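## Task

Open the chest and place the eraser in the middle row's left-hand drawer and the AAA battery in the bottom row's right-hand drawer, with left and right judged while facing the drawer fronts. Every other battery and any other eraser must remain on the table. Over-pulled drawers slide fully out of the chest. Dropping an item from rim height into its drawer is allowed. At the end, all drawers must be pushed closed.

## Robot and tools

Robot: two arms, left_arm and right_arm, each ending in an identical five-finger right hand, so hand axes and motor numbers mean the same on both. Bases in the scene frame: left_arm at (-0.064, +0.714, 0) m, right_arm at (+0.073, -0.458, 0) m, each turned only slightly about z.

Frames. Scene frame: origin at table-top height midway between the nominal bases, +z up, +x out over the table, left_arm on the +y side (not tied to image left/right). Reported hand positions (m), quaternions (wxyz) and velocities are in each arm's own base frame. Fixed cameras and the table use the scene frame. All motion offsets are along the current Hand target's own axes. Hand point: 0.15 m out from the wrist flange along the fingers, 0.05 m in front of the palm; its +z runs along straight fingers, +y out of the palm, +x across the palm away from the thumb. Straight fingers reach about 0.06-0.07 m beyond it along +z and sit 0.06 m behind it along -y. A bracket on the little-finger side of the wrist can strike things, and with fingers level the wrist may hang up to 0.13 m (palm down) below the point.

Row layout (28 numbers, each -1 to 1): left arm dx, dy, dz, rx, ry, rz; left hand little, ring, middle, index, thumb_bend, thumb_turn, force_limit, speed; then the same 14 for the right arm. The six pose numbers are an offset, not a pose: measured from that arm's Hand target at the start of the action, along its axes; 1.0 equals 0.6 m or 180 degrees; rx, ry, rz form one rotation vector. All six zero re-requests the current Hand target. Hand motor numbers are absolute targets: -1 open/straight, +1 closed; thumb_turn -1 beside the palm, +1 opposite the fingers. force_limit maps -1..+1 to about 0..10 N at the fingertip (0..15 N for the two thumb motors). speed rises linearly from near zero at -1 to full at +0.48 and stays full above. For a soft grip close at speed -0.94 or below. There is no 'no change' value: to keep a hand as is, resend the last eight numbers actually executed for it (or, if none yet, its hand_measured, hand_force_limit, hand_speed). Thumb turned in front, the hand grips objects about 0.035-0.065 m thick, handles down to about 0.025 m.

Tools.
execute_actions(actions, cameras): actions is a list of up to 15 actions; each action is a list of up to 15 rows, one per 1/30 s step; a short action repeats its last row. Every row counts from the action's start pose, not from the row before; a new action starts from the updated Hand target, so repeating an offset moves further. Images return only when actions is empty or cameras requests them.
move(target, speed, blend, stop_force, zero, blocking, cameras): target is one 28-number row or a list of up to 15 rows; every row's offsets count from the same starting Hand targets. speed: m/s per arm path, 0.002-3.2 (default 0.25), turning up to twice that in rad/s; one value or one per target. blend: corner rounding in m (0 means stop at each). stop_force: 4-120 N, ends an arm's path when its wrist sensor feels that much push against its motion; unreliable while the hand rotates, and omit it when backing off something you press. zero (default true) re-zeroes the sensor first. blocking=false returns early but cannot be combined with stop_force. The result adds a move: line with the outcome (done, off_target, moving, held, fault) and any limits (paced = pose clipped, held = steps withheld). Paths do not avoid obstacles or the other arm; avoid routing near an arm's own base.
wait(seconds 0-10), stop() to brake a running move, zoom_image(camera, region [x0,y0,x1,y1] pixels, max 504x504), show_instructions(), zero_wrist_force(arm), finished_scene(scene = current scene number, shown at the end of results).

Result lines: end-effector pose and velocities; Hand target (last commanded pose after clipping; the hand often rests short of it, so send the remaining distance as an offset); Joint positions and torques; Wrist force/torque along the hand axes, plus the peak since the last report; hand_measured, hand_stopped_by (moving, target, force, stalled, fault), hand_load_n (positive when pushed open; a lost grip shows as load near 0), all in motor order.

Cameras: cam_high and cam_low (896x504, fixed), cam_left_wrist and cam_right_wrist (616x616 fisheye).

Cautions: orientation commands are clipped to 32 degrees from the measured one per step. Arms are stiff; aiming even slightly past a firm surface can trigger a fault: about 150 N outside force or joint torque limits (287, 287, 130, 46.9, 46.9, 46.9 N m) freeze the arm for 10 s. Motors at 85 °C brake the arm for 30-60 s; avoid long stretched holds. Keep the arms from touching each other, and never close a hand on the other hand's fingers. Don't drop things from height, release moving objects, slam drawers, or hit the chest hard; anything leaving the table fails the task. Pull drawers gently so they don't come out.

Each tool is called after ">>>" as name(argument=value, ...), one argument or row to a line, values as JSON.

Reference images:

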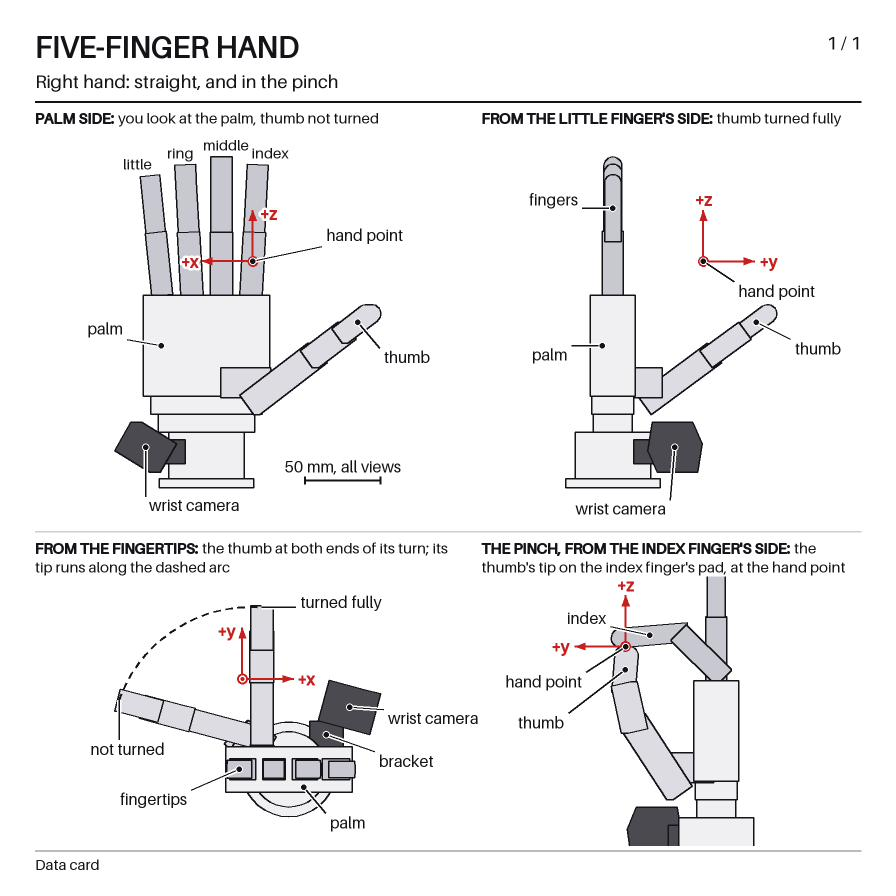

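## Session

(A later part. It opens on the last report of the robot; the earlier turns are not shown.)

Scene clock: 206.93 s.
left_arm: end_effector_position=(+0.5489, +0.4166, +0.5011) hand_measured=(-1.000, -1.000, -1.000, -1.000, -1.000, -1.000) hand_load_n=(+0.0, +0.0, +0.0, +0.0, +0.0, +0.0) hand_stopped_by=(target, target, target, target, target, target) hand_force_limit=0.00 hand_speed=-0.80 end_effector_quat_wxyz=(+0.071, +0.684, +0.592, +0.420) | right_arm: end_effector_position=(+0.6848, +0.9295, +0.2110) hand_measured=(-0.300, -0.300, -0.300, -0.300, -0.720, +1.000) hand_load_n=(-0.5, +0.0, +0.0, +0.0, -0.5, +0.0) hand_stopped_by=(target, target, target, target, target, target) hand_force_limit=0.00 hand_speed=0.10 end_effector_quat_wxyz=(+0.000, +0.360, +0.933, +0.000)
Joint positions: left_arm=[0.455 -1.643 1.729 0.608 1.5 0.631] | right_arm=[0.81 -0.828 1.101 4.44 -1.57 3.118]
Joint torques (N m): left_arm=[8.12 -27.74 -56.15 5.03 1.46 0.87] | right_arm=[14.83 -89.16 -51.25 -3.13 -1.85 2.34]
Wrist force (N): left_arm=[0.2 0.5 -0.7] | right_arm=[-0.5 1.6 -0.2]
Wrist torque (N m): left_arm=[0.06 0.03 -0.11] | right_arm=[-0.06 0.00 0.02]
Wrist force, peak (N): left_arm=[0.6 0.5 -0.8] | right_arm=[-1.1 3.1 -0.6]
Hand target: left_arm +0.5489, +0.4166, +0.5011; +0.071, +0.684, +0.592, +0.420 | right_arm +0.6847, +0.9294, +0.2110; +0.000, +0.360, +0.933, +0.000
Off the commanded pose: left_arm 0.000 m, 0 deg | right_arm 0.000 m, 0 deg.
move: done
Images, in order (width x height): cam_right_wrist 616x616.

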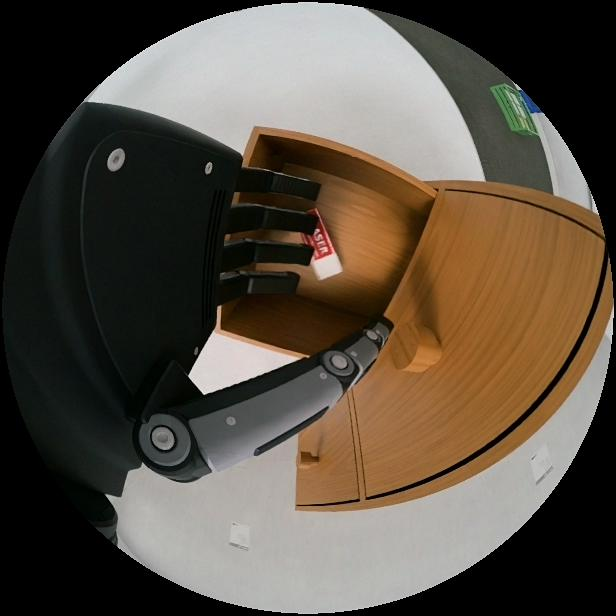

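>>> move(
  target=[
    [0,0,0,0,0,0,-1,-1,-1,-1,-1,-1,0.0,-0.8,0,0,0,0,0,0,-0.3,-0.3,-0.3,-0.3,0.1,1,0.0,0.3],
    [0,0,0,0,0,0,-1,-1,-1,-1,-1,-1,0.0,-0.8,0,-0.01,-0.1,0,0,0,-0.3,-0.3,-0.3,-0.3,0.1,1,0.0,0.3],
    [0,0,0,0,0,0,-1,-1,-1,-1,-1,-1,0.0,-0.8,0.02,-0.2637,-0.065,-0.03,0,0,-0.3,-0.3,-0.3,-0.3,0.1,1,0.0,0.3],
    [0,0,0,0,0,0,-1,-1,-1,-1,-1,-1,0.0,-0.8,0.02,-0.2637,0.078,-0.0833,0,0,-0.3,-0.3,-0.3,-0.3,0.1,1,0.0,0.3],
  ],
  speed=[0.15,0.15,0.3,0.25],
  blend=[0,0.02,0.03,0],
  cameras=["cam_right_wrist","cam_high"],
)

>>> zoom_image(
  camera="cam_right_wrist",
  region=[280, 120, 616, 500],
)

Scene clock: 212.30 s.
left_arm: end_effector_position=(+0.5489, +0.4166, +0.5011) hand_measured=(-1.000, -1.000, -1.000, -1.000, -1.000, -1.000) hand_load_n=(+0.0, -0.5, +0.0, +0.0, +0.0, +0.0) hand_stopped_by=(target, target, target, target, target, target) hand_force_limit=0.00 hand_speed=-0.80 end_effector_quat_wxyz=(+0.071, +0.684, +0.592, +0.420) | right_arm: end_effector_position=(+0.5694, +0.8204, +0.1643) hand_measured=(-0.300, -0.300, -0.300, -0.300, +0.100, +1.000) hand_load_n=(+0.0, +0.0, +0.0, +0.0, +0.0, +0.0) hand_stopped_by=(target, target, target, target, target, target) hand_force_limit=0.00 hand_speed=0.30 end_effector_quat_wxyz=(+0.047, +0.357, +0.925, +0.122)
Joint positions: left_arm=[0.455 -1.643 1.729 0.608 1.5 0.631] | right_arm=[0.818 -1.08 1.728 3.803 -1.566 3.127]
Joint torques (N m): left_arm=[7.26 -25.5 -55.7 4.98 1.77 0.87] | right_arm=[-7.62 -63.87 -26.96 -6.93 2.01 -3.72]
Wrist force (N): left_arm=[0.1 0.2 -0.6] | right_arm=[-0.2 0.1 0.3]
Wrist torque (N m): left_arm=[0.01 0.03 -0.12] | right_arm=[-0.12 -0.03 0.02]
Wrist force, peak (N): left_arm=[0.2 0.7 -0.9] | right_arm=[-0.7 3.2 1.8]
Hand target: left_arm +0.5489, +0.4166, +0.5011; +0.071, +0.684, +0.592, +0.420 | right_arm +0.5694, +0.8204, +0.1642; +0.047, +0.357, +0.925, +0.122
Off the commanded pose: left_arm 0.000 m, 0 deg | right_arm 0.000 m, 0 deg.
move: done
Images, in order (width x height): cam_high 896x504, cam_right_wrist 616x616.

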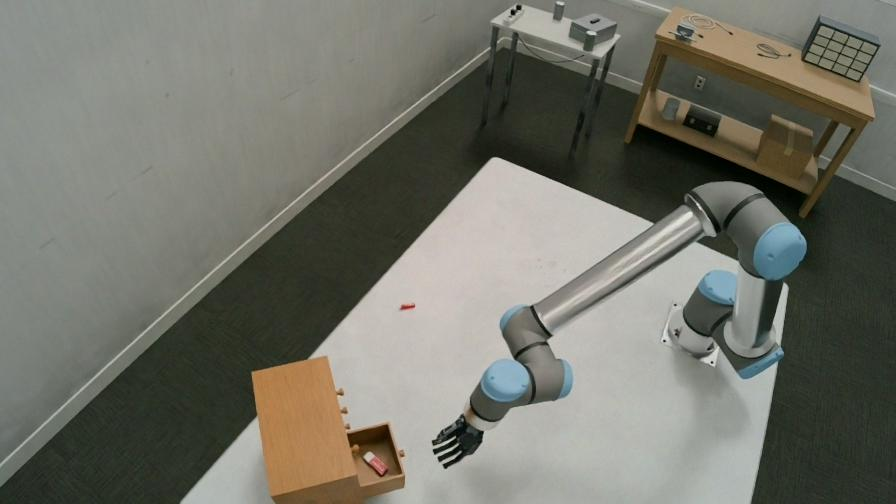

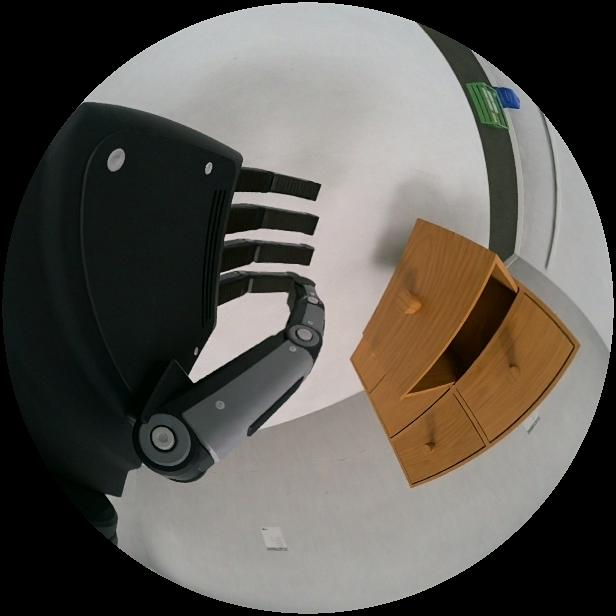

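Scaled by 1.326 from the camera's 616x616 image, which has a finer 880x880 frame.

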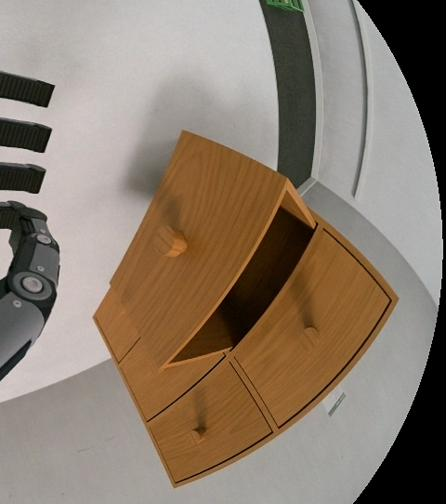

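>>> move(
  target=[
    [0,0,0,0,0,0,-1,-1,-1,-1,-1,-1,0.0,-0.8,0,0.0966,0.0259,0,0,0,-0.3,-0.3,-0.3,-0.3,0.1,1,0.0,0.3],
    [0,0,0,0,0,0,-1,-1,-1,-1,-1,-1,0.0,-0.8,0,0.2254,0.0604,0,0,0,-0.3,-0.3,-0.3,-0.3,0.1,1,0.0,0.3],
  ],
  speed=[0.1,0.035],
  stop_force=6,
  cameras=["cam_right_wrist","cam_high"],
)

>>> zoom_image(
  camera="cam_right_wrist",
  region=[220, 180, 520, 420],
)

Scene clock: 217.07 s.
left_arm: end_effector_position=(+0.5489, +0.4166, +0.5011) hand_measured=(-1.000, -1.000, -1.000, -1.000, -1.000, -1.000) hand_load_n=(+0.0, +0.0, +0.0, +0.0, +0.0, +0.0) hand_stopped_by=(target, target, target, target, target, target) hand_force_limit=0.00 hand_speed=-0.80 end_effector_quat_wxyz=(+0.071, +0.684, +0.592, +0.420) | right_arm: end_effector_position=(+0.6636, +0.9240, +0.1642) hand_measured=(-0.300, -0.300, -0.300, -0.300, +0.100, +1.000) hand_load_n=(+0.0, +0.0, +0.0, +0.0, -2.5, -1.0) hand_stopped_by=(target, target, target, target, target, target) hand_force_limit=0.00 hand_speed=0.30 end_effector_quat_wxyz=(+0.047, +0.357, +0.925, +0.122)
Joint positions: left_arm=[0.455 -1.643 1.729 0.608 1.5 0.631] | right_arm=[0.82 -0.888 1.4 3.939 -1.567 3.129]
Joint torques (N m): left_arm=[5.16 -27.23 -55.89 4.23 1.08 0.97] | right_arm=[12.34 -73.8 -49.27 -0.55 -2.2 2.5]
Wrist force (N): left_arm=[0.2 0.2 -0.4] | right_arm=[1.3 -2.7 -7.9]
Wrist torque (N m): left_arm=[0.00 0.01 -0.11] | right_arm=[-0.06 0.06 -0.03]
Wrist force, peak (N): left_arm=[0.4 0.4 -1.0] | right_arm=[1.3 -2.9 -8.2]
Hand target: left_arm +0.5489, +0.4166, +0.5011; +0.071, +0.684, +0.592, +0.420 | right_arm +0.6636, +0.9240, +0.1642; +0.047, +0.357, +0.925, +0.122
Off the commanded pose: left_arm 0.000 m, 0 deg | right_arm 0.000 m, 0 deg.
move: done
Images, in order (width x height): cam_high 896x504, cam_right_wrist 616x616.

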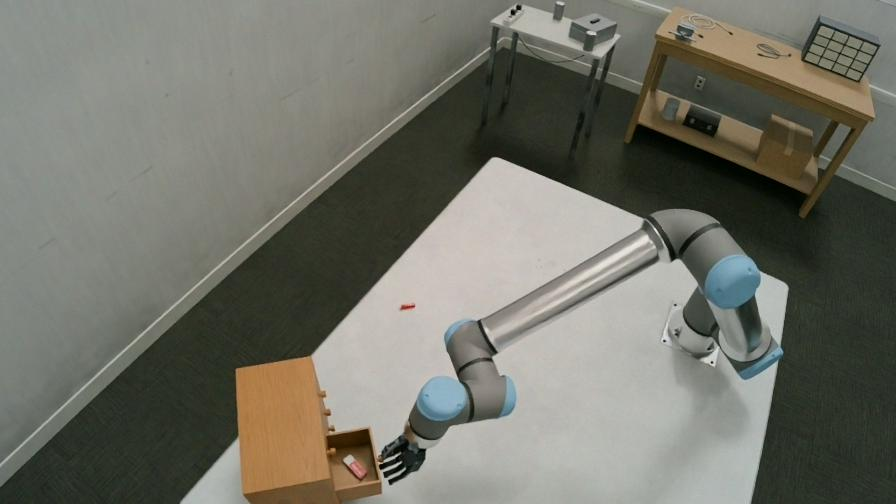

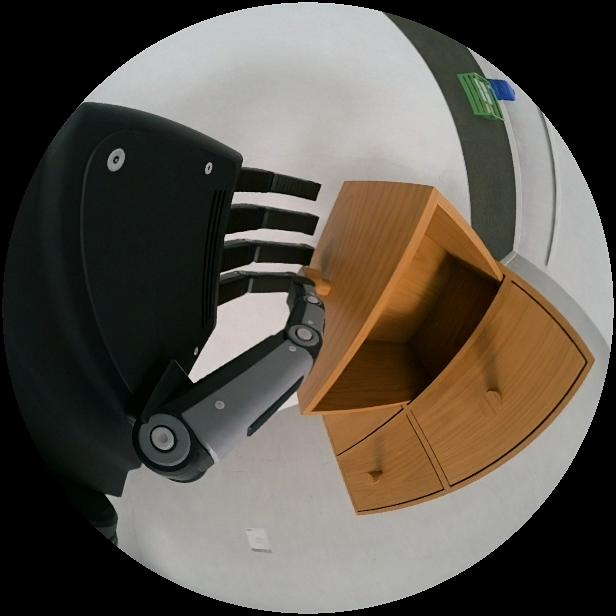

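Scaled by 1.680 from the camera's 616x616 image, which has a finer 880x880 frame.

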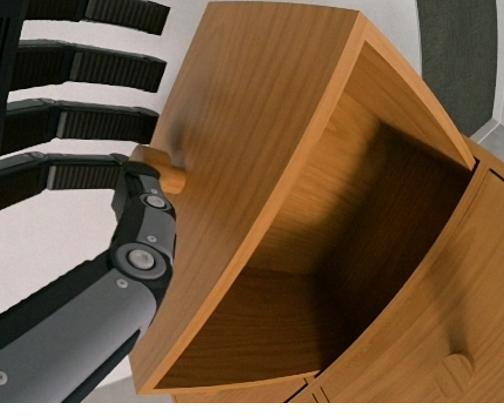

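>>> wait(
  seconds=0,
  cameras=["cam_low", "cam_high"],
)

>>> zoom_image(
  camera="cam_high",
  region=[160, 330, 460, 504],
)

>>> zoom_image(
  camera="cam_low",
  region=[400, 60, 800, 320],
)

Scene clock: 220.00 s.
left_arm: end_effector_position=(+0.5489, +0.4166, +0.5011) hand_measured=(-1.000, -1.000, -1.000, -1.000, -1.000, -1.000) hand_load_n=(+0.0, +0.0, +0.0, +0.0, +0.0, +0.0) hand_stopped_by=(target, target, target, target, target, target) hand_force_limit=0.00 hand_speed=-0.80 end_effector_quat_wxyz=(+0.071, +0.684, +0.592, +0.420) | right_arm: end_effector_position=(+0.6636, +0.9240, +0.1642) hand_measured=(-0.300, -0.300, -0.300, -0.300, +0.100, +1.000) hand_load_n=(+0.0, +0.0, +0.0, +0.0, -2.5, -1.0) hand_stopped_by=(target, target, target, target, target, target) hand_force_limit=0.00 hand_speed=0.30 end_effector_quat_wxyz=(+0.047, +0.357, +0.925, +0.122)
Joint positions: left_arm=[0.455 -1.643 1.729 0.608 1.5 0.631] | right_arm=[0.82 -0.888 1.4 3.939 -1.567 3.129]
Joint torques (N m): left_arm=[9.52 -28.15 -56.82 4.6 1.41 1.28] | right_arm=[12.53 -75.32 -50.02 -0.7 -2.72 2.61]
Wrist force (N): left_arm=[0.0 0.4 -0.8] | right_arm=[1.0 -2.7 -8.0]
Wrist torque (N m): left_arm=[0.05 0.05 -0.12] | right_arm=[-0.05 0.09 -0.05]
Wrist force, peak (N): left_arm=[0.1 0.4 -1.0] | right_arm=[0.8 -2.4 -8.5]
Hand target: left_arm +0.5489, +0.4166, +0.5011; +0.071, +0.684, +0.592, +0.420 | right_arm +0.6636, +0.9240, +0.1642; +0.047, +0.357, +0.925, +0.122
Off the commanded pose: left_arm 0.000 m, 0 deg | right_arm 0.000 m, 0 deg.
Images, in order (width x height): cam_high 896x504, cam_low 896x504.

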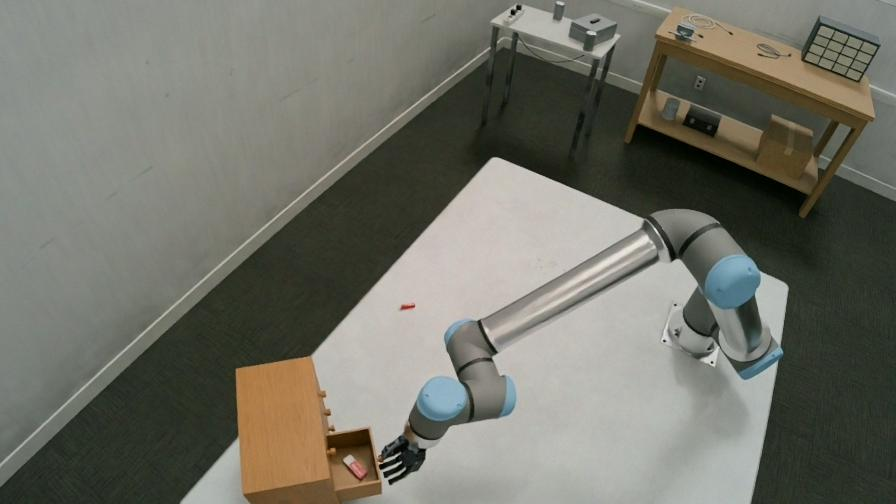

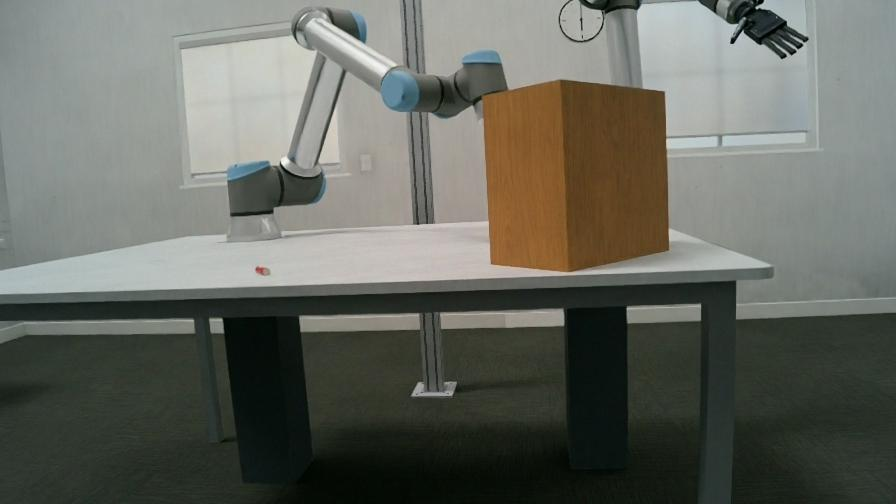

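Scaled by 1.680 from the camera's 896x504 image, which has a finer 1280x720 frame.

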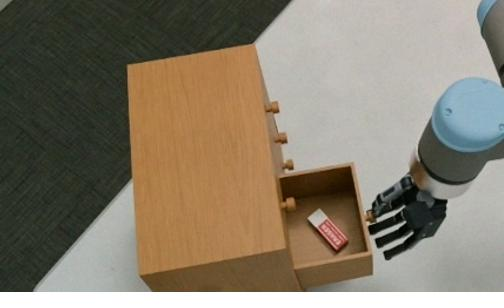

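Scaled by 1.260 from the camera's 896x504 image, which has a finer 1280x720 frame.

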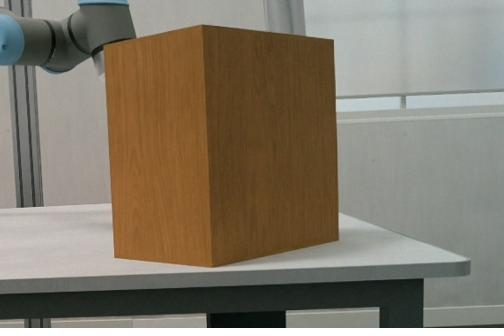

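>>> move(
  target=[
    [0,0,0,0,0,0,-1,-1,-1,-1,-1,-1,0.0,-0.8,0,-0.0242,-0.0065,0,0,0,-0.3,-0.3,-0.3,-0.3,0.1,1,0.0,0.3],
    [0,0,0,0,0,0,-1,-1,-1,-1,-1,-1,0.0,-0.8,0,-0.0268,0.0032,0,0,0,-0.3,-0.3,-0.3,-0.3,0.1,1,0.0,0.3],
    [0,0,0,0,0,0,-1,-1,-1,-1,-1,-1,0.0,-0.8,0,0.0216,0.0162,0,0,0,-0.3,-0.3,-0.3,-0.3,0.1,1,0.0,0.3],
  ],
  speed=[0.05,0.05,0.03],
  blend=[0.003,0.003,0],
  cameras=["cam_right_wrist","cam_high"],
)

>>> zoom_image(
  camera="cam_right_wrist",
  region=[220, 180, 520, 420],
)

Scene clock: 233.03 s.
left_arm: end_effector_position=(+0.5489, +0.4166, +0.5011) hand_measured=(-1.000, -1.000, -1.000, -1.000, -1.000, -1.000) hand_load_n=(+0.0, +0.0, +0.0, +0.0, +0.0, +0.0) hand_stopped_by=(target, target, target, target, target, target) hand_force_limit=0.00 hand_speed=-0.80 end_effector_quat_wxyz=(+0.071, +0.684, +0.592, +0.420) | right_arm: end_effector_position=(+0.6737, +0.9352, +0.1581) hand_measured=(-0.300, -0.300, -0.300, -0.300, +0.100, +1.000) hand_load_n=(+0.0, +0.0, +0.0, +0.5, -3.0, -1.0) hand_stopped_by=(target, target, target, target, target, target) hand_force_limit=0.00 hand_speed=0.30 end_effector_quat_wxyz=(+0.047, +0.357, +0.925, +0.122)
Joint positions: left_arm=[0.455 -1.643 1.729 0.608 1.5 0.631] | right_arm=[0.82 -0.861 1.364 3.948 -1.567 3.129]
Joint torques (N m): left_arm=[5.84 -25.48 -56.88 4.76 1.83 1.04] | right_arm=[14.28 -82.79 -53.53 -0.97 -2.29 2.62]
Wrist force (N): left_arm=[0.2 0.4 -0.5] | right_arm=[1.1 -2.0 -2.1]
Wrist torque (N m): left_arm=[0.04 0.01 -0.10] | right_arm=[0.03 -0.01 -0.02]
Wrist force, peak (N): left_arm=[0.2 0.6 -1.1] | right_arm=[1.4 -2.7 -8.5]
Hand target: left_arm +0.5489, +0.4166, +0.5011; +0.071, +0.684, +0.592, +0.420 | right_arm +0.6737, +0.9352, +0.1581; +0.047, +0.357, +0.925, +0.122
Off the commanded pose: left_arm 0.000 m, 0 deg | right_arm 0.000 m, 0 deg.
move: done
Images, in order (width x height): cam_high 896x504, cam_right_wrist 616x616.

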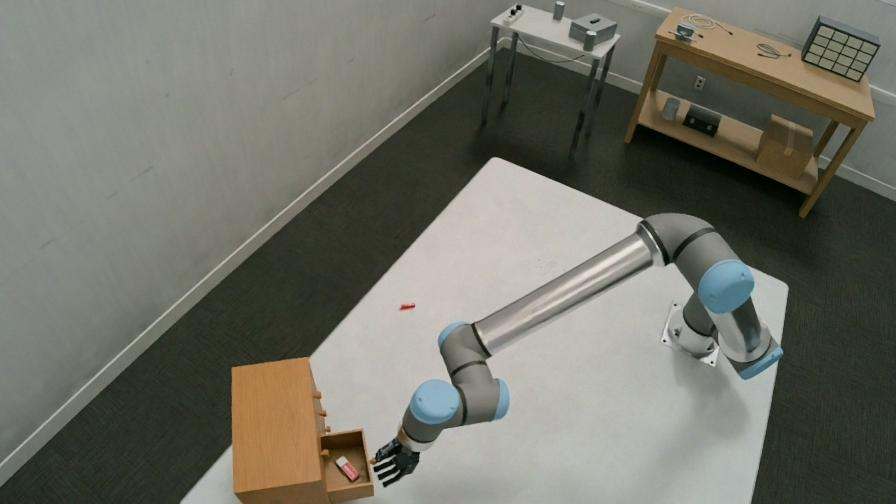

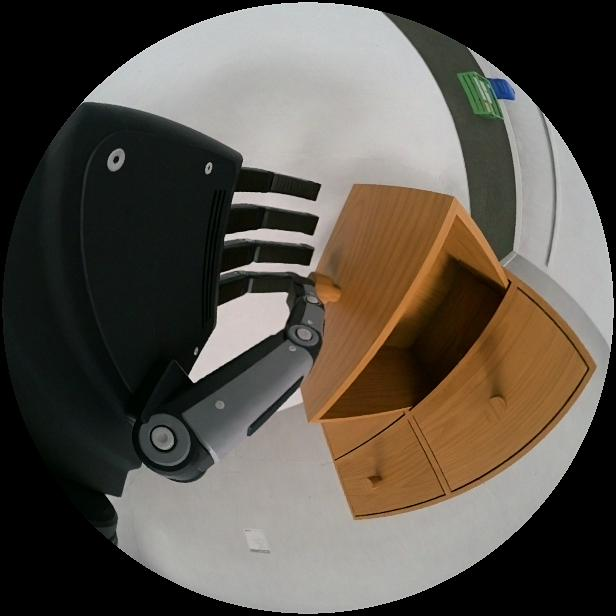

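Scaled by 1.680 from the camera's 616x616 image, which has a finer 880x880 frame.

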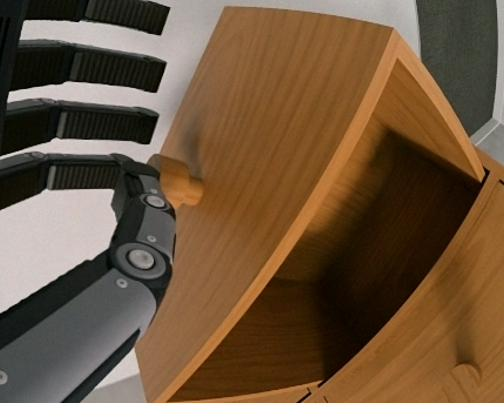

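>>> move(
  target=[
    [0,0,0,0,0,0,-1,-1,-1,-1,-1,-1,0.0,-0.8,0,-0.002,-0.0005,0,0,0,-0.3,-0.3,0.2,0.2,0.1,1,-0.65,-0.8],
    [0,0,0,0,0,0,-1,-1,-1,-1,-1,-1,0.0,-0.8,0,0.0242,0.0065,0,0,0,-0.3,-0.3,0.2,0.2,0.1,1,-0.65,-0.8],
  ],
  speed=[0.05,0.03],
  cameras=["cam_right_wrist","cam_high"],
)

>>> zoom_image(
  camera="cam_right_wrist",
  region=[220, 180, 520, 420],
)

Scene clock: 236.80 s.
left_arm: end_effector_position=(+0.5489, +0.4166, +0.5011) hand_measured=(-1.000, -1.000, -1.000, -1.000, -1.000, -1.000) hand_load_n=(+0.0, +0.0, +0.0, +0.0, +0.0, +0.0) hand_stopped_by=(target, target, target, target, target, target) hand_force_limit=0.00 hand_speed=-0.80 end_effector_quat_wxyz=(+0.071, +0.684, +0.592, +0.420) | right_arm: end_effector_position=(+0.6838, +0.9463, +0.1581) hand_measured=(-0.300, -0.300, +0.068, +0.200, +0.100, +1.000) hand_load_n=(+0.0, +0.0, +1.0, +0.5, +0.0, +0.0) hand_stopped_by=(target, target, force, target, target, target) hand_force_limit=-0.65 hand_speed=-0.80 end_effector_quat_wxyz=(+0.047, +0.357, +0.925, +0.122)
Joint positions: left_arm=[0.455 -1.643 1.729 0.608 1.5 0.631] | right_arm=[0.82 -0.839 1.324 3.965 -1.567 3.129]
Joint torques (N m): left_arm=[8.3 -27.81 -54.87 4.52 1.55 0.41] | right_arm=[14.84 -85.49 -54.77 -1.32 -2.34 2.38]
Wrist force (N): left_arm=[0.1 0.2 -0.5] | right_arm=[0.2 -0.4 1.6]
Wrist torque (N m): left_arm=[0.00 0.02 -0.12] | right_arm=[-0.04 -0.09 0.00]
Wrist force, peak (N): left_arm=[0.0 0.4 -1.0] | right_arm=[1.1 -3.6 -2.6]
Hand target: left_arm +0.5489, +0.4166, +0.5011; +0.071, +0.684, +0.592, +0.420 | right_arm +0.6838, +0.9463, +0.1581; +0.047, +0.357, +0.925, +0.122
Off the commanded pose: left_arm 0.000 m, 0 deg | right_arm 0.000 m, 0 deg.
move: done
Images, in order (width x height): cam_high 896x504, cam_right_wrist 616x616.

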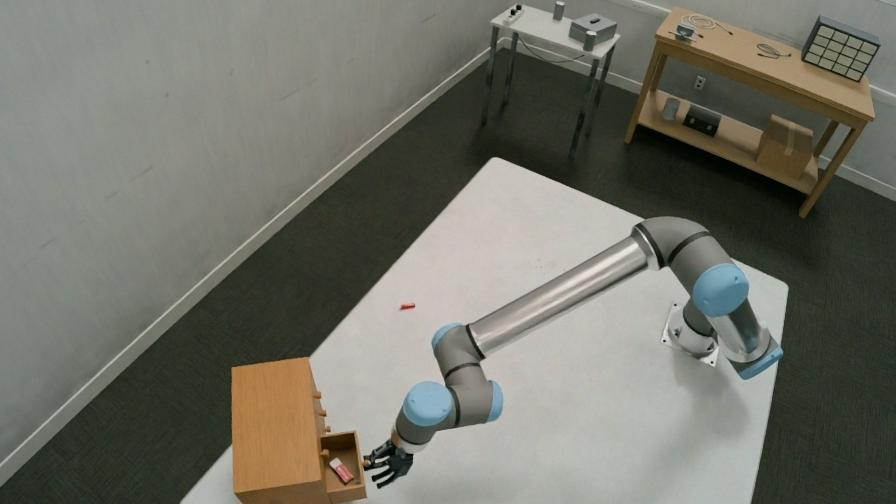

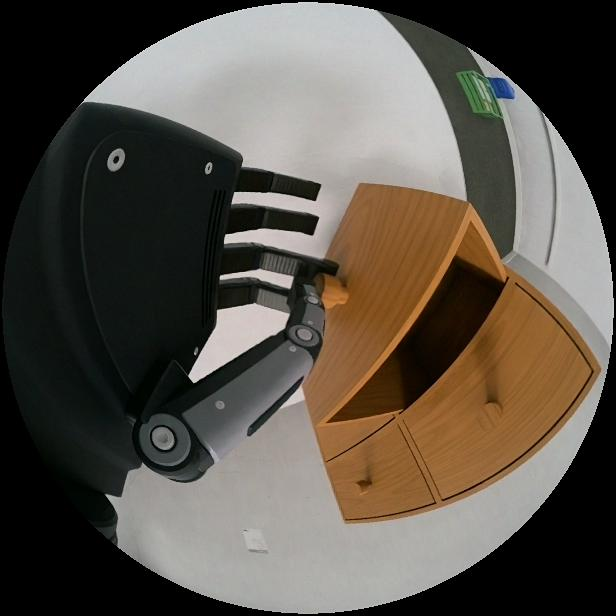

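Scaled by 1.680 from the camera's 616x616 image, which has a finer 880x880 frame.

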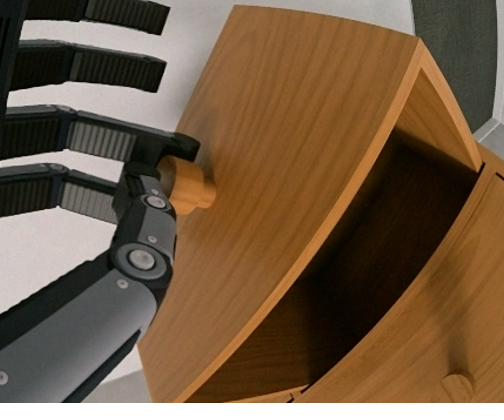

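>>> move(
  target=[0,0,0,0,0,0,-1,-1,-1,-1,-1,-1,0.0,-0.8,0,0.0564,0.0151,0,0,0,-0.3,-0.3,0.2,0.2,0.1,1,-0.65,-0.8],
  speed=0.035,
  cameras=["cam_right_wrist","cam_high"],
)

>>> zoom_image(
  camera="cam_right_wrist",
  region=[220, 180, 520, 420],
)

Scene clock: 238.80 s.
left_arm: end_effector_position=(+0.5489, +0.4166, +0.5011) hand_measured=(-1.000, -1.000, -1.000, -1.000, -1.000, -1.000) hand_load_n=(+0.0, +0.0, +0.0, +0.0, +0.0, +0.0) hand_stopped_by=(target, target, target, target, target, target) hand_force_limit=0.00 hand_speed=-0.80 end_effector_quat_wxyz=(+0.071, +0.684, +0.592, +0.420) | right_arm: end_effector_position=(+0.7073, +0.9722, +0.1581) hand_measured=(-0.300, -0.300, +0.068, +0.200, +0.100, +1.000) hand_load_n=(+0.0, +0.5, +0.5, +0.5, -1.5, -0.5) hand_stopped_by=(target, target, force, target, target, target) hand_force_limit=-0.65 hand_speed=-0.80 end_effector_quat_wxyz=(+0.047, +0.357, +0.925, +0.122)
Joint positions: left_arm=[0.455 -1.643 1.729 0.608 1.5 0.631] | right_arm=[0.821 -0.785 1.226 4.01 -1.567 3.13]
Joint torques (N m): left_arm=[6.21 -28.47 -56.48 4.49 1.93 1.06] | right_arm=[15.24 -92.24 -54.87 -1.39 -1.93 2.33]
Wrist force (N): left_arm=[0.1 0.5 -0.7] | right_arm=[-1.2 -1.1 1.3]
Wrist torque (N m): left_arm=[0.05 0.04 -0.12] | right_arm=[-0.05 -0.05 -0.02]
Wrist force, peak (N): left_arm=[0.1 0.5 -0.9] | right_arm=[-1.0 -1.3 1.9]
Hand target: left_arm +0.5489, +0.4166, +0.5011; +0.071, +0.684, +0.592, +0.420 | right_arm +0.7074, +0.9722, +0.1581; +0.047, +0.357, +0.925, +0.122
Off the commanded pose: left_arm 0.000 m, 0 deg | right_arm 0.000 m, 0 deg.
move: done
Images, in order (width x height): cam_high 896x504, cam_right_wrist 616x616.

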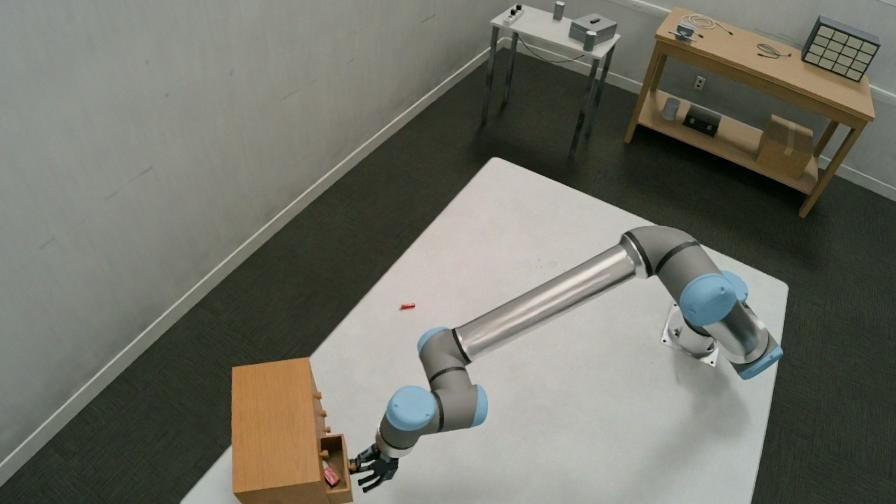

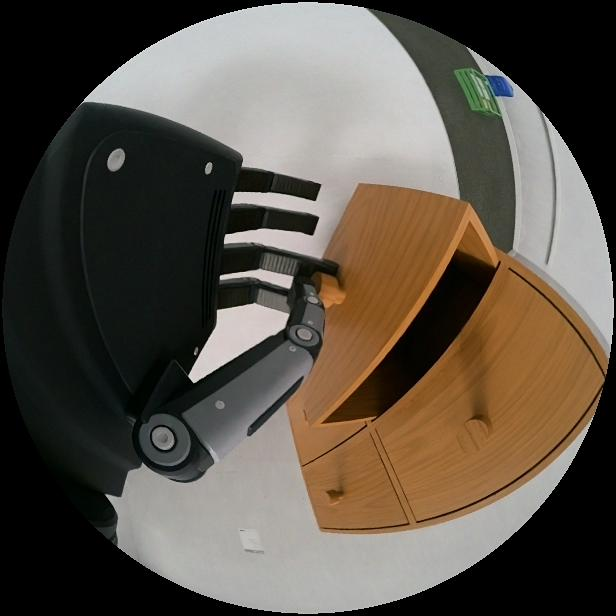

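Scaled by 1.680 from the camera's 616x616 image, which has a finer 880x880 frame.

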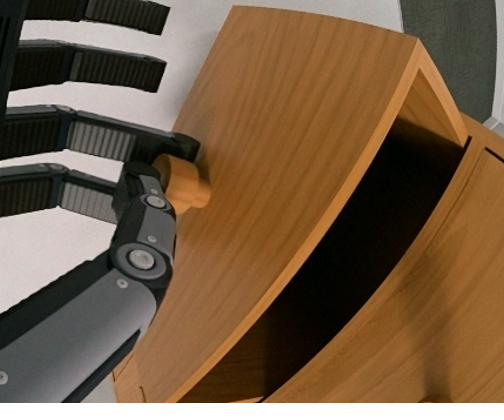

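>>> move(
  target=[0,0,0,0,0,0,-1,-1,-1,-1,-1,-1,0.0,-0.8,0,0.0403,0.0108,0,0,0,-0.3,-0.3,0.2,0.2,0.1,1,-0.65,-0.8],
  speed=0.035,
  cameras=["cam_right_wrist"],
)

>>> zoom_image(
  camera="cam_right_wrist",
  region=[220, 180, 520, 420],
)

Scene clock: 240.57 s.
left_arm: end_effector_position=(+0.5489, +0.4166, +0.5011) hand_measured=(-1.000, -1.000, -1.000, -1.000, -1.000, -1.000) hand_load_n=(+0.0, +0.0, +0.0, +0.0, +0.0, +0.0) hand_stopped_by=(target, target, target, target, target, target) hand_force_limit=0.00 hand_speed=-0.80 end_effector_quat_wxyz=(+0.071, +0.684, +0.592, +0.420) | right_arm: end_effector_position=(+0.7242, +0.9907, +0.1581) hand_measured=(-0.300, -0.300, +0.068, +0.200, +0.100, +1.000) hand_load_n=(+0.0, +0.0, +1.0, +0.5, -1.0, -0.5) hand_stopped_by=(target, target, force, target, target, target) hand_force_limit=-0.65 hand_speed=-0.80 end_effector_quat_wxyz=(+0.047, +0.357, +0.925, +0.122)
Joint positions: left_arm=[0.455 -1.643 1.729 0.608 1.5 0.631] | right_arm=[0.821 -0.745 1.152 4.044 -1.567 3.13]
Joint torques (N m): left_arm=[5.65 -25.13 -55.63 5.05 1.41 0.95] | right_arm=[16.25 -93.75 -54.62 -1.75 -2.09 2.29]
Wrist force (N): left_arm=[0.2 0.3 -0.4] | right_arm=[-1.3 -1.3 1.6]
Wrist torque (N m): left_arm=[0.01 0.01 -0.11] | right_arm=[-0.13 -0.08 -0.02]
Wrist force, peak (N): left_arm=[0.4 0.6 -0.9] | right_arm=[-1.6 -1.4 1.6]
Hand target: left_arm +0.5489, +0.4166, +0.5011; +0.071, +0.684, +0.592, +0.420 | right_arm +0.7242, +0.9908, +0.1581; +0.047, +0.357, +0.925, +0.122
Off the commanded pose: left_arm 0.000 m, 0 deg | right_arm 0.000 m, 0 deg.
move: done
Images, in order (width x height): cam_right_wrist 616x616.

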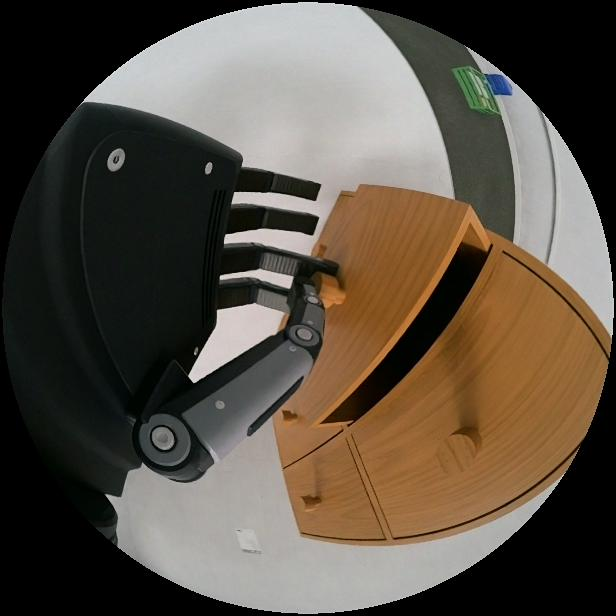

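Scaled by 1.680 from the camera's 616x616 image, which has a finer 880x880 frame.

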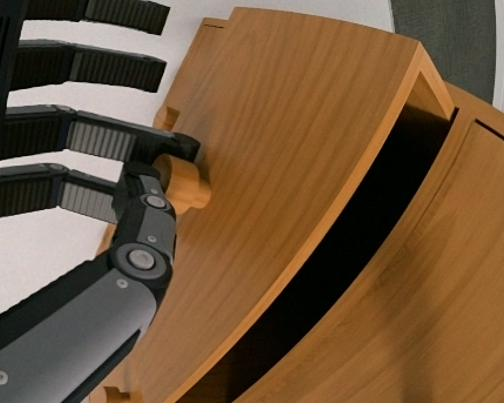

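>>> move(
  target=[0,0,0,0,0,0,-1,-1,-1,-1,-1,-1,0.0,-0.8,0,0.0435,0.0116,0,0,0,-0.3,-0.3,0.2,0.2,0.1,1,-0.65,-0.8],
  speed=0.03,
  cameras=["cam_right_wrist","cam_high"],
)

>>> zoom_image(
  camera="cam_right_wrist",
  region=[220, 180, 520, 420],
)

Scene clock: 242.43 s.
left_arm: end_effector_position=(+0.5489, +0.4166, +0.5011) hand_measured=(-1.000, -1.000, -1.000, -1.000, -1.000, -1.000) hand_load_n=(+0.0, +0.0, +0.0, +0.0, +0.0, +0.0) hand_stopped_by=(target, target, target, target, target, target) hand_force_limit=0.00 hand_speed=-0.80 end_effector_quat_wxyz=(+0.071, +0.684, +0.592, +0.420) | right_arm: end_effector_position=(+0.7423, +1.0107, +0.1581) hand_measured=(-0.300, -0.300, +0.068, +0.200, +0.100, +1.000) hand_load_n=(+0.0, +0.0, +1.0, +0.5, -1.0, -0.5) hand_stopped_by=(target, target, force, target, target, target) hand_force_limit=-0.65 hand_speed=-0.80 end_effector_quat_wxyz=(+0.047, +0.357, +0.925, +0.122)
Joint positions: left_arm=[0.455 -1.643 1.729 0.608 1.5 0.631] | right_arm=[0.821 -0.699 1.067 4.083 -1.567 3.13]
Joint torques (N m): left_arm=[6.52 -31.61 -56.45 4.52 1.75 0.62] | right_arm=[16.64 -94.83 -57.52 -2.13 -1.91 2.4]
Wrist force (N): left_arm=[0.3 0.6 -0.5] | right_arm=[-1.5 -1.0 0.8]
Wrist torque (N m): left_arm=[0.06 0.01 -0.10] | right_arm=[0.01 -0.06 0.00]
Wrist force, peak (N): left_arm=[0.1 0.3 -1.0] | right_arm=[-1.4 -1.5 2.1]
Hand target: left_arm +0.5489, +0.4166, +0.5011; +0.071, +0.684, +0.592, +0.420 | right_arm +0.7424, +1.0107, +0.1581; +0.047, +0.357, +0.925, +0.122
Off the commanded pose: left_arm 0.000 m, 0 deg | right_arm 0.000 m, 0 deg.
move: done
Images, in order (width x height): cam_high 896x504, cam_right_wrist 616x616.

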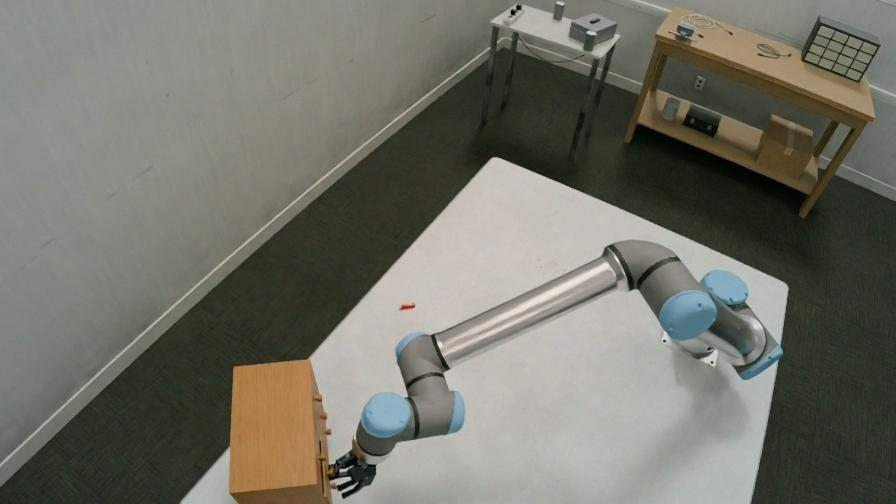

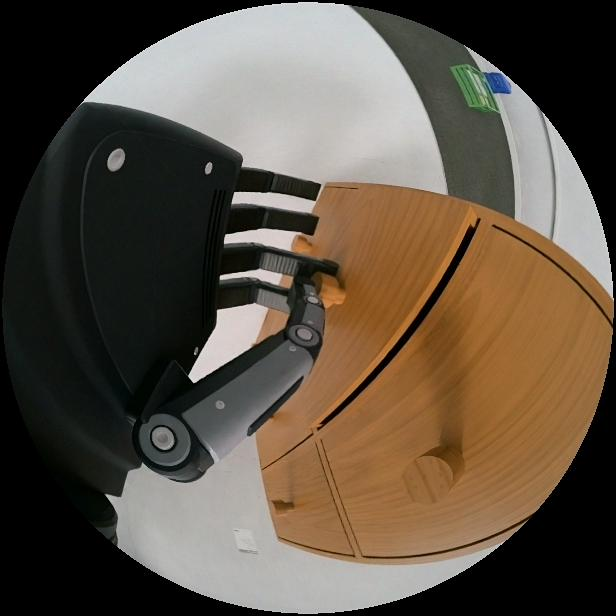

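Scaled by 1.680 from the camera's 616x616 image, which has a finer 880x880 frame.

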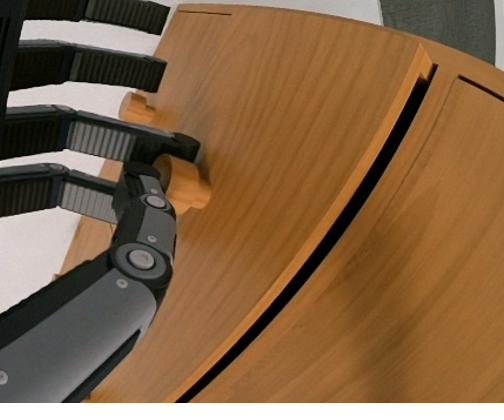

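>>> move(
  target=[0,0,0,0,0,0,-1,-1,-1,-1,-1,-1,0.0,-0.8,0,0.0177,0.0047,0,0,0,-0.3,-0.3,0.2,0.2,0.1,1,-0.65,-0.8],
  speed=0.015,
  stop_force=5,
  cameras=["cam_right_wrist"],
)

>>> zoom_image(
  camera="cam_right_wrist",
  region=[220, 180, 520, 420],
)

Scene clock: 244.63 s.
left_arm: end_effector_position=(+0.5489, +0.4166, +0.5011) hand_measured=(-1.000, -1.000, -1.000, -1.000, -1.000, -1.000) hand_load_n=(+0.0, +0.0, +0.0, +0.0, +0.0, +0.0) hand_stopped_by=(target, target, target, target, target, target) hand_force_limit=0.00 hand_speed=-0.80 end_effector_quat_wxyz=(+0.071, +0.684, +0.592, +0.420) | right_arm: end_effector_position=(+0.7497, +1.0189, +0.1581) hand_measured=(-0.300, -0.300, +0.068, +0.200, +0.100, +1.000) hand_load_n=(+0.0, +0.0, +1.0, +0.5, -2.0, -1.0) hand_stopped_by=(target, target, force, target, target, target) hand_force_limit=-0.65 hand_speed=-0.80 end_effector_quat_wxyz=(+0.047, +0.357, +0.925, +0.122)
Joint positions: left_arm=[0.455 -1.643 1.729 0.608 1.5 0.631] | right_arm=[0.822 -0.68 1.03 4.101 -1.567 3.13]
Joint torques (N m): left_arm=[7 -28.61 -55.12 4.79 1.71 0.98] | right_arm=[8.72 -100.76 -57.29 -1.98 -1.9 2.55]
Wrist force (N): left_arm=[0.1 0.3 -0.4] | right_arm=[0.9 -2.6 0.7]
Wrist torque (N m): left_arm=[0.01 0.02 -0.12] | right_arm=[-0.05 -0.05 -0.05]
Wrist force, peak (N): left_arm=[0.1 0.8 -0.8] | right_arm=[-2.2 -1.5 1.7]
Hand target: left_arm +0.5489, +0.4166, +0.5011; +0.071, +0.684, +0.592, +0.420 | right_arm +0.7498, +1.0189, +0.1581; +0.047, +0.357, +0.925, +0.122
Off the commanded pose: left_arm 0.000 m, 0 deg | right_arm 0.000 m, 0 deg.
move: done
Images, in order (width x height): cam_right_wrist 616x616.

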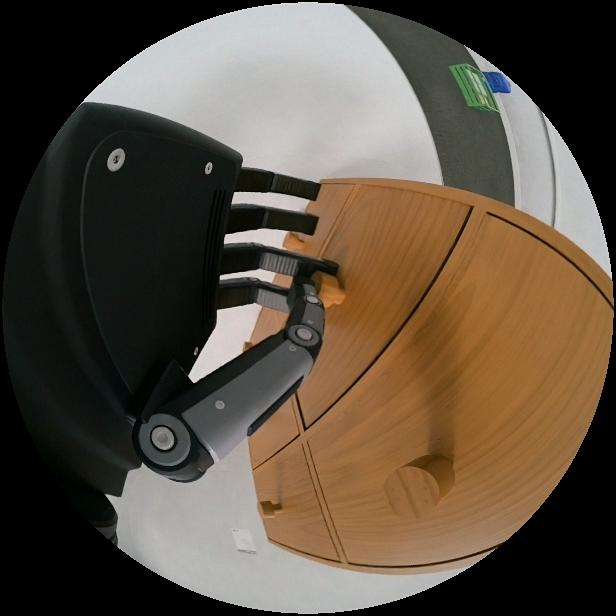

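Scaled by 1.680 from the camera's 616x616 image, which has a finer 880x880 frame.

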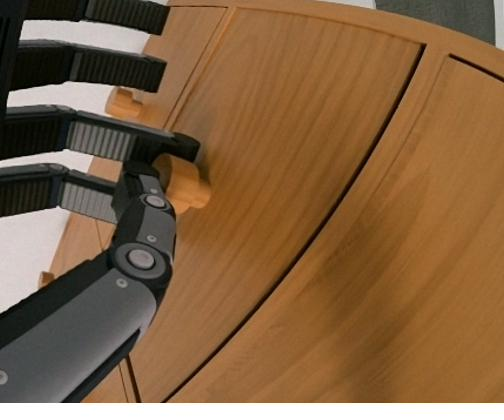

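>>> move(
  target=[
    [0,0,0,0,0,0,-1,-1,-1,-1,-1,-1,0.0,-0.8,0,0.0032,0.0009,0,0,0,-0.3,-0.3,0.2,0.2,0.1,1,-0.65,-0.8],
    [0,0,0,0,0,0,-1,-1,-1,-1,-1,-1,0.0,-0.8,0,0.0032,0.0009,0,0,0,-0.3,-0.3,-0.4,-0.4,0.1,1,-0.65,0.1],
    [0,0,0,0,0,0,-1,-1,-1,-1,-1,-1,0.0,-0.8,0,-0.3,-0.1,0,0,0,-0.3,-0.3,-0.4,-0.4,0.1,1,-0.65,0.1],
  ],
  speed=[0.01,0.05,0.3],
  cameras=["cam_right_wrist","cam_high","cam_low"],
)

>>> zoom_image(
  camera="cam_right_wrist",
  region=[300, 160, 616, 520],
)

>>> zoom_image(
  camera="cam_high",
  region=[160, 300, 480, 504],
)

Scene clock: 248.37 s.
left_arm: end_effector_position=(+0.5489, +0.4166, +0.5011) hand_measured=(-1.000, -1.000, -1.000, -1.000, -1.000, -1.000) hand_load_n=(+0.0, +0.0, +0.0, +0.0, +0.0, +0.0) hand_stopped_by=(target, target, target, target, target, target) hand_force_limit=0.00 hand_speed=-0.80 end_effector_quat_wxyz=(+0.071, +0.684, +0.592, +0.420) | right_arm: end_effector_position=(+0.6224, +0.8787, +0.1696) hand_measured=(-0.300, -0.300, -0.400, -0.400, +0.100, +1.000) hand_load_n=(+0.0, +0.0, +0.0, +0.0, +0.0, +0.0) hand_stopped_by=(target, target, target, target, target, target) hand_force_limit=-0.65 hand_speed=0.10 end_effector_quat_wxyz=(+0.047, +0.357, +0.925, +0.122)
Joint positions: left_arm=[0.455 -1.643 1.729 0.608 1.5 0.631] | right_arm=[0.819 -0.978 1.547 3.882 -1.566 3.128]
Joint torques (N m): left_arm=[6.07 -27.93 -55.67 4.61 1.48 0.6] | right_arm=[-8.24 -109.44 -28.05 -6.06 2.28 -3.68]
Wrist force (N): left_arm=[0.2 0.7 -0.4] | right_arm=[0.0 0.0 0.6]
Wrist torque (N m): left_arm=[0.08 0.01 -0.10] | right_arm=[-0.11 -0.04 0.10]
Wrist force, peak (N): left_arm=[0.5 0.5 -1.0] | right_arm=[1.3 -3.4 0.2]
Hand target: left_arm +0.5489, +0.4166, +0.5011; +0.071, +0.684, +0.592, +0.420 | right_arm +0.6224, +0.8787, +0.1696; +0.047, +0.357, +0.925, +0.122
Off the commanded pose: left_arm 0.000 m, 0 deg | right_arm 0.000 m, 0 deg.
move: done
Images, in order (width x height): cam_high 896x504, cam_low 896x504, cam_right_wrist 616x616.

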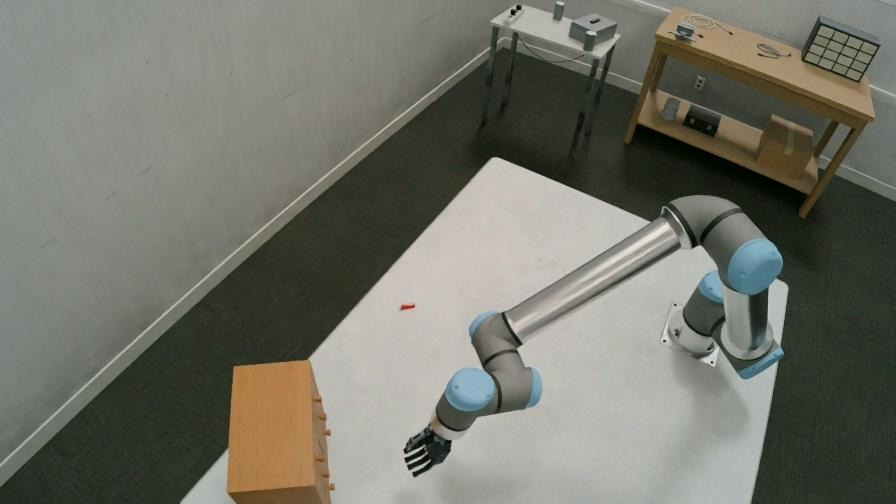

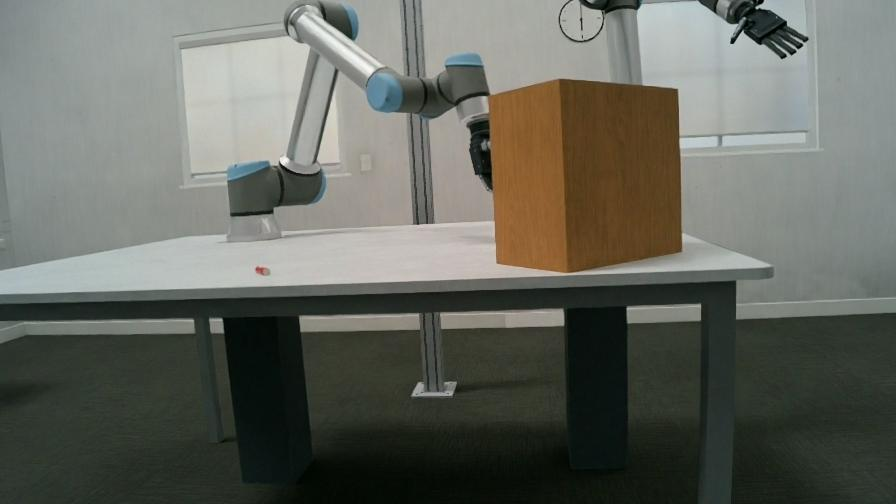

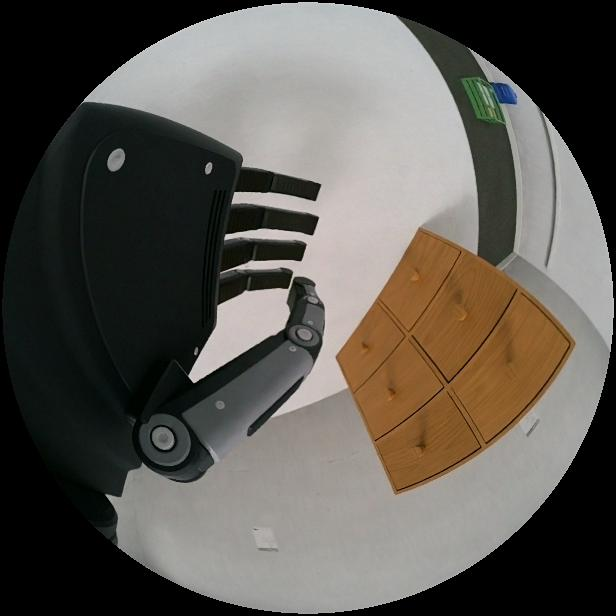

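Scaled by 1.400 from the camera's 616x616 image, which has a finer 880x880 frame.

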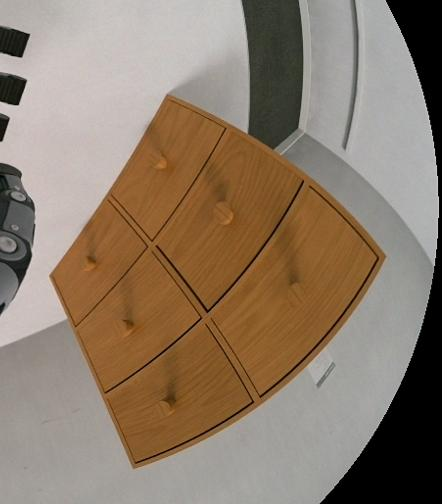

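Scaled by 1.575 from the camera's 896x504 image, which has a finer 1280x720 frame.

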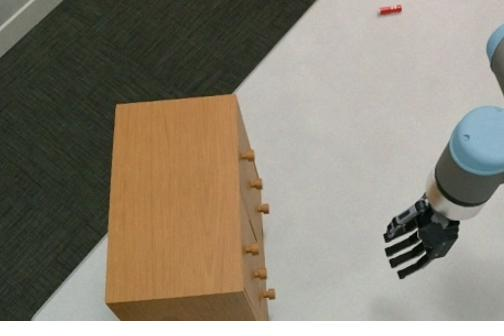

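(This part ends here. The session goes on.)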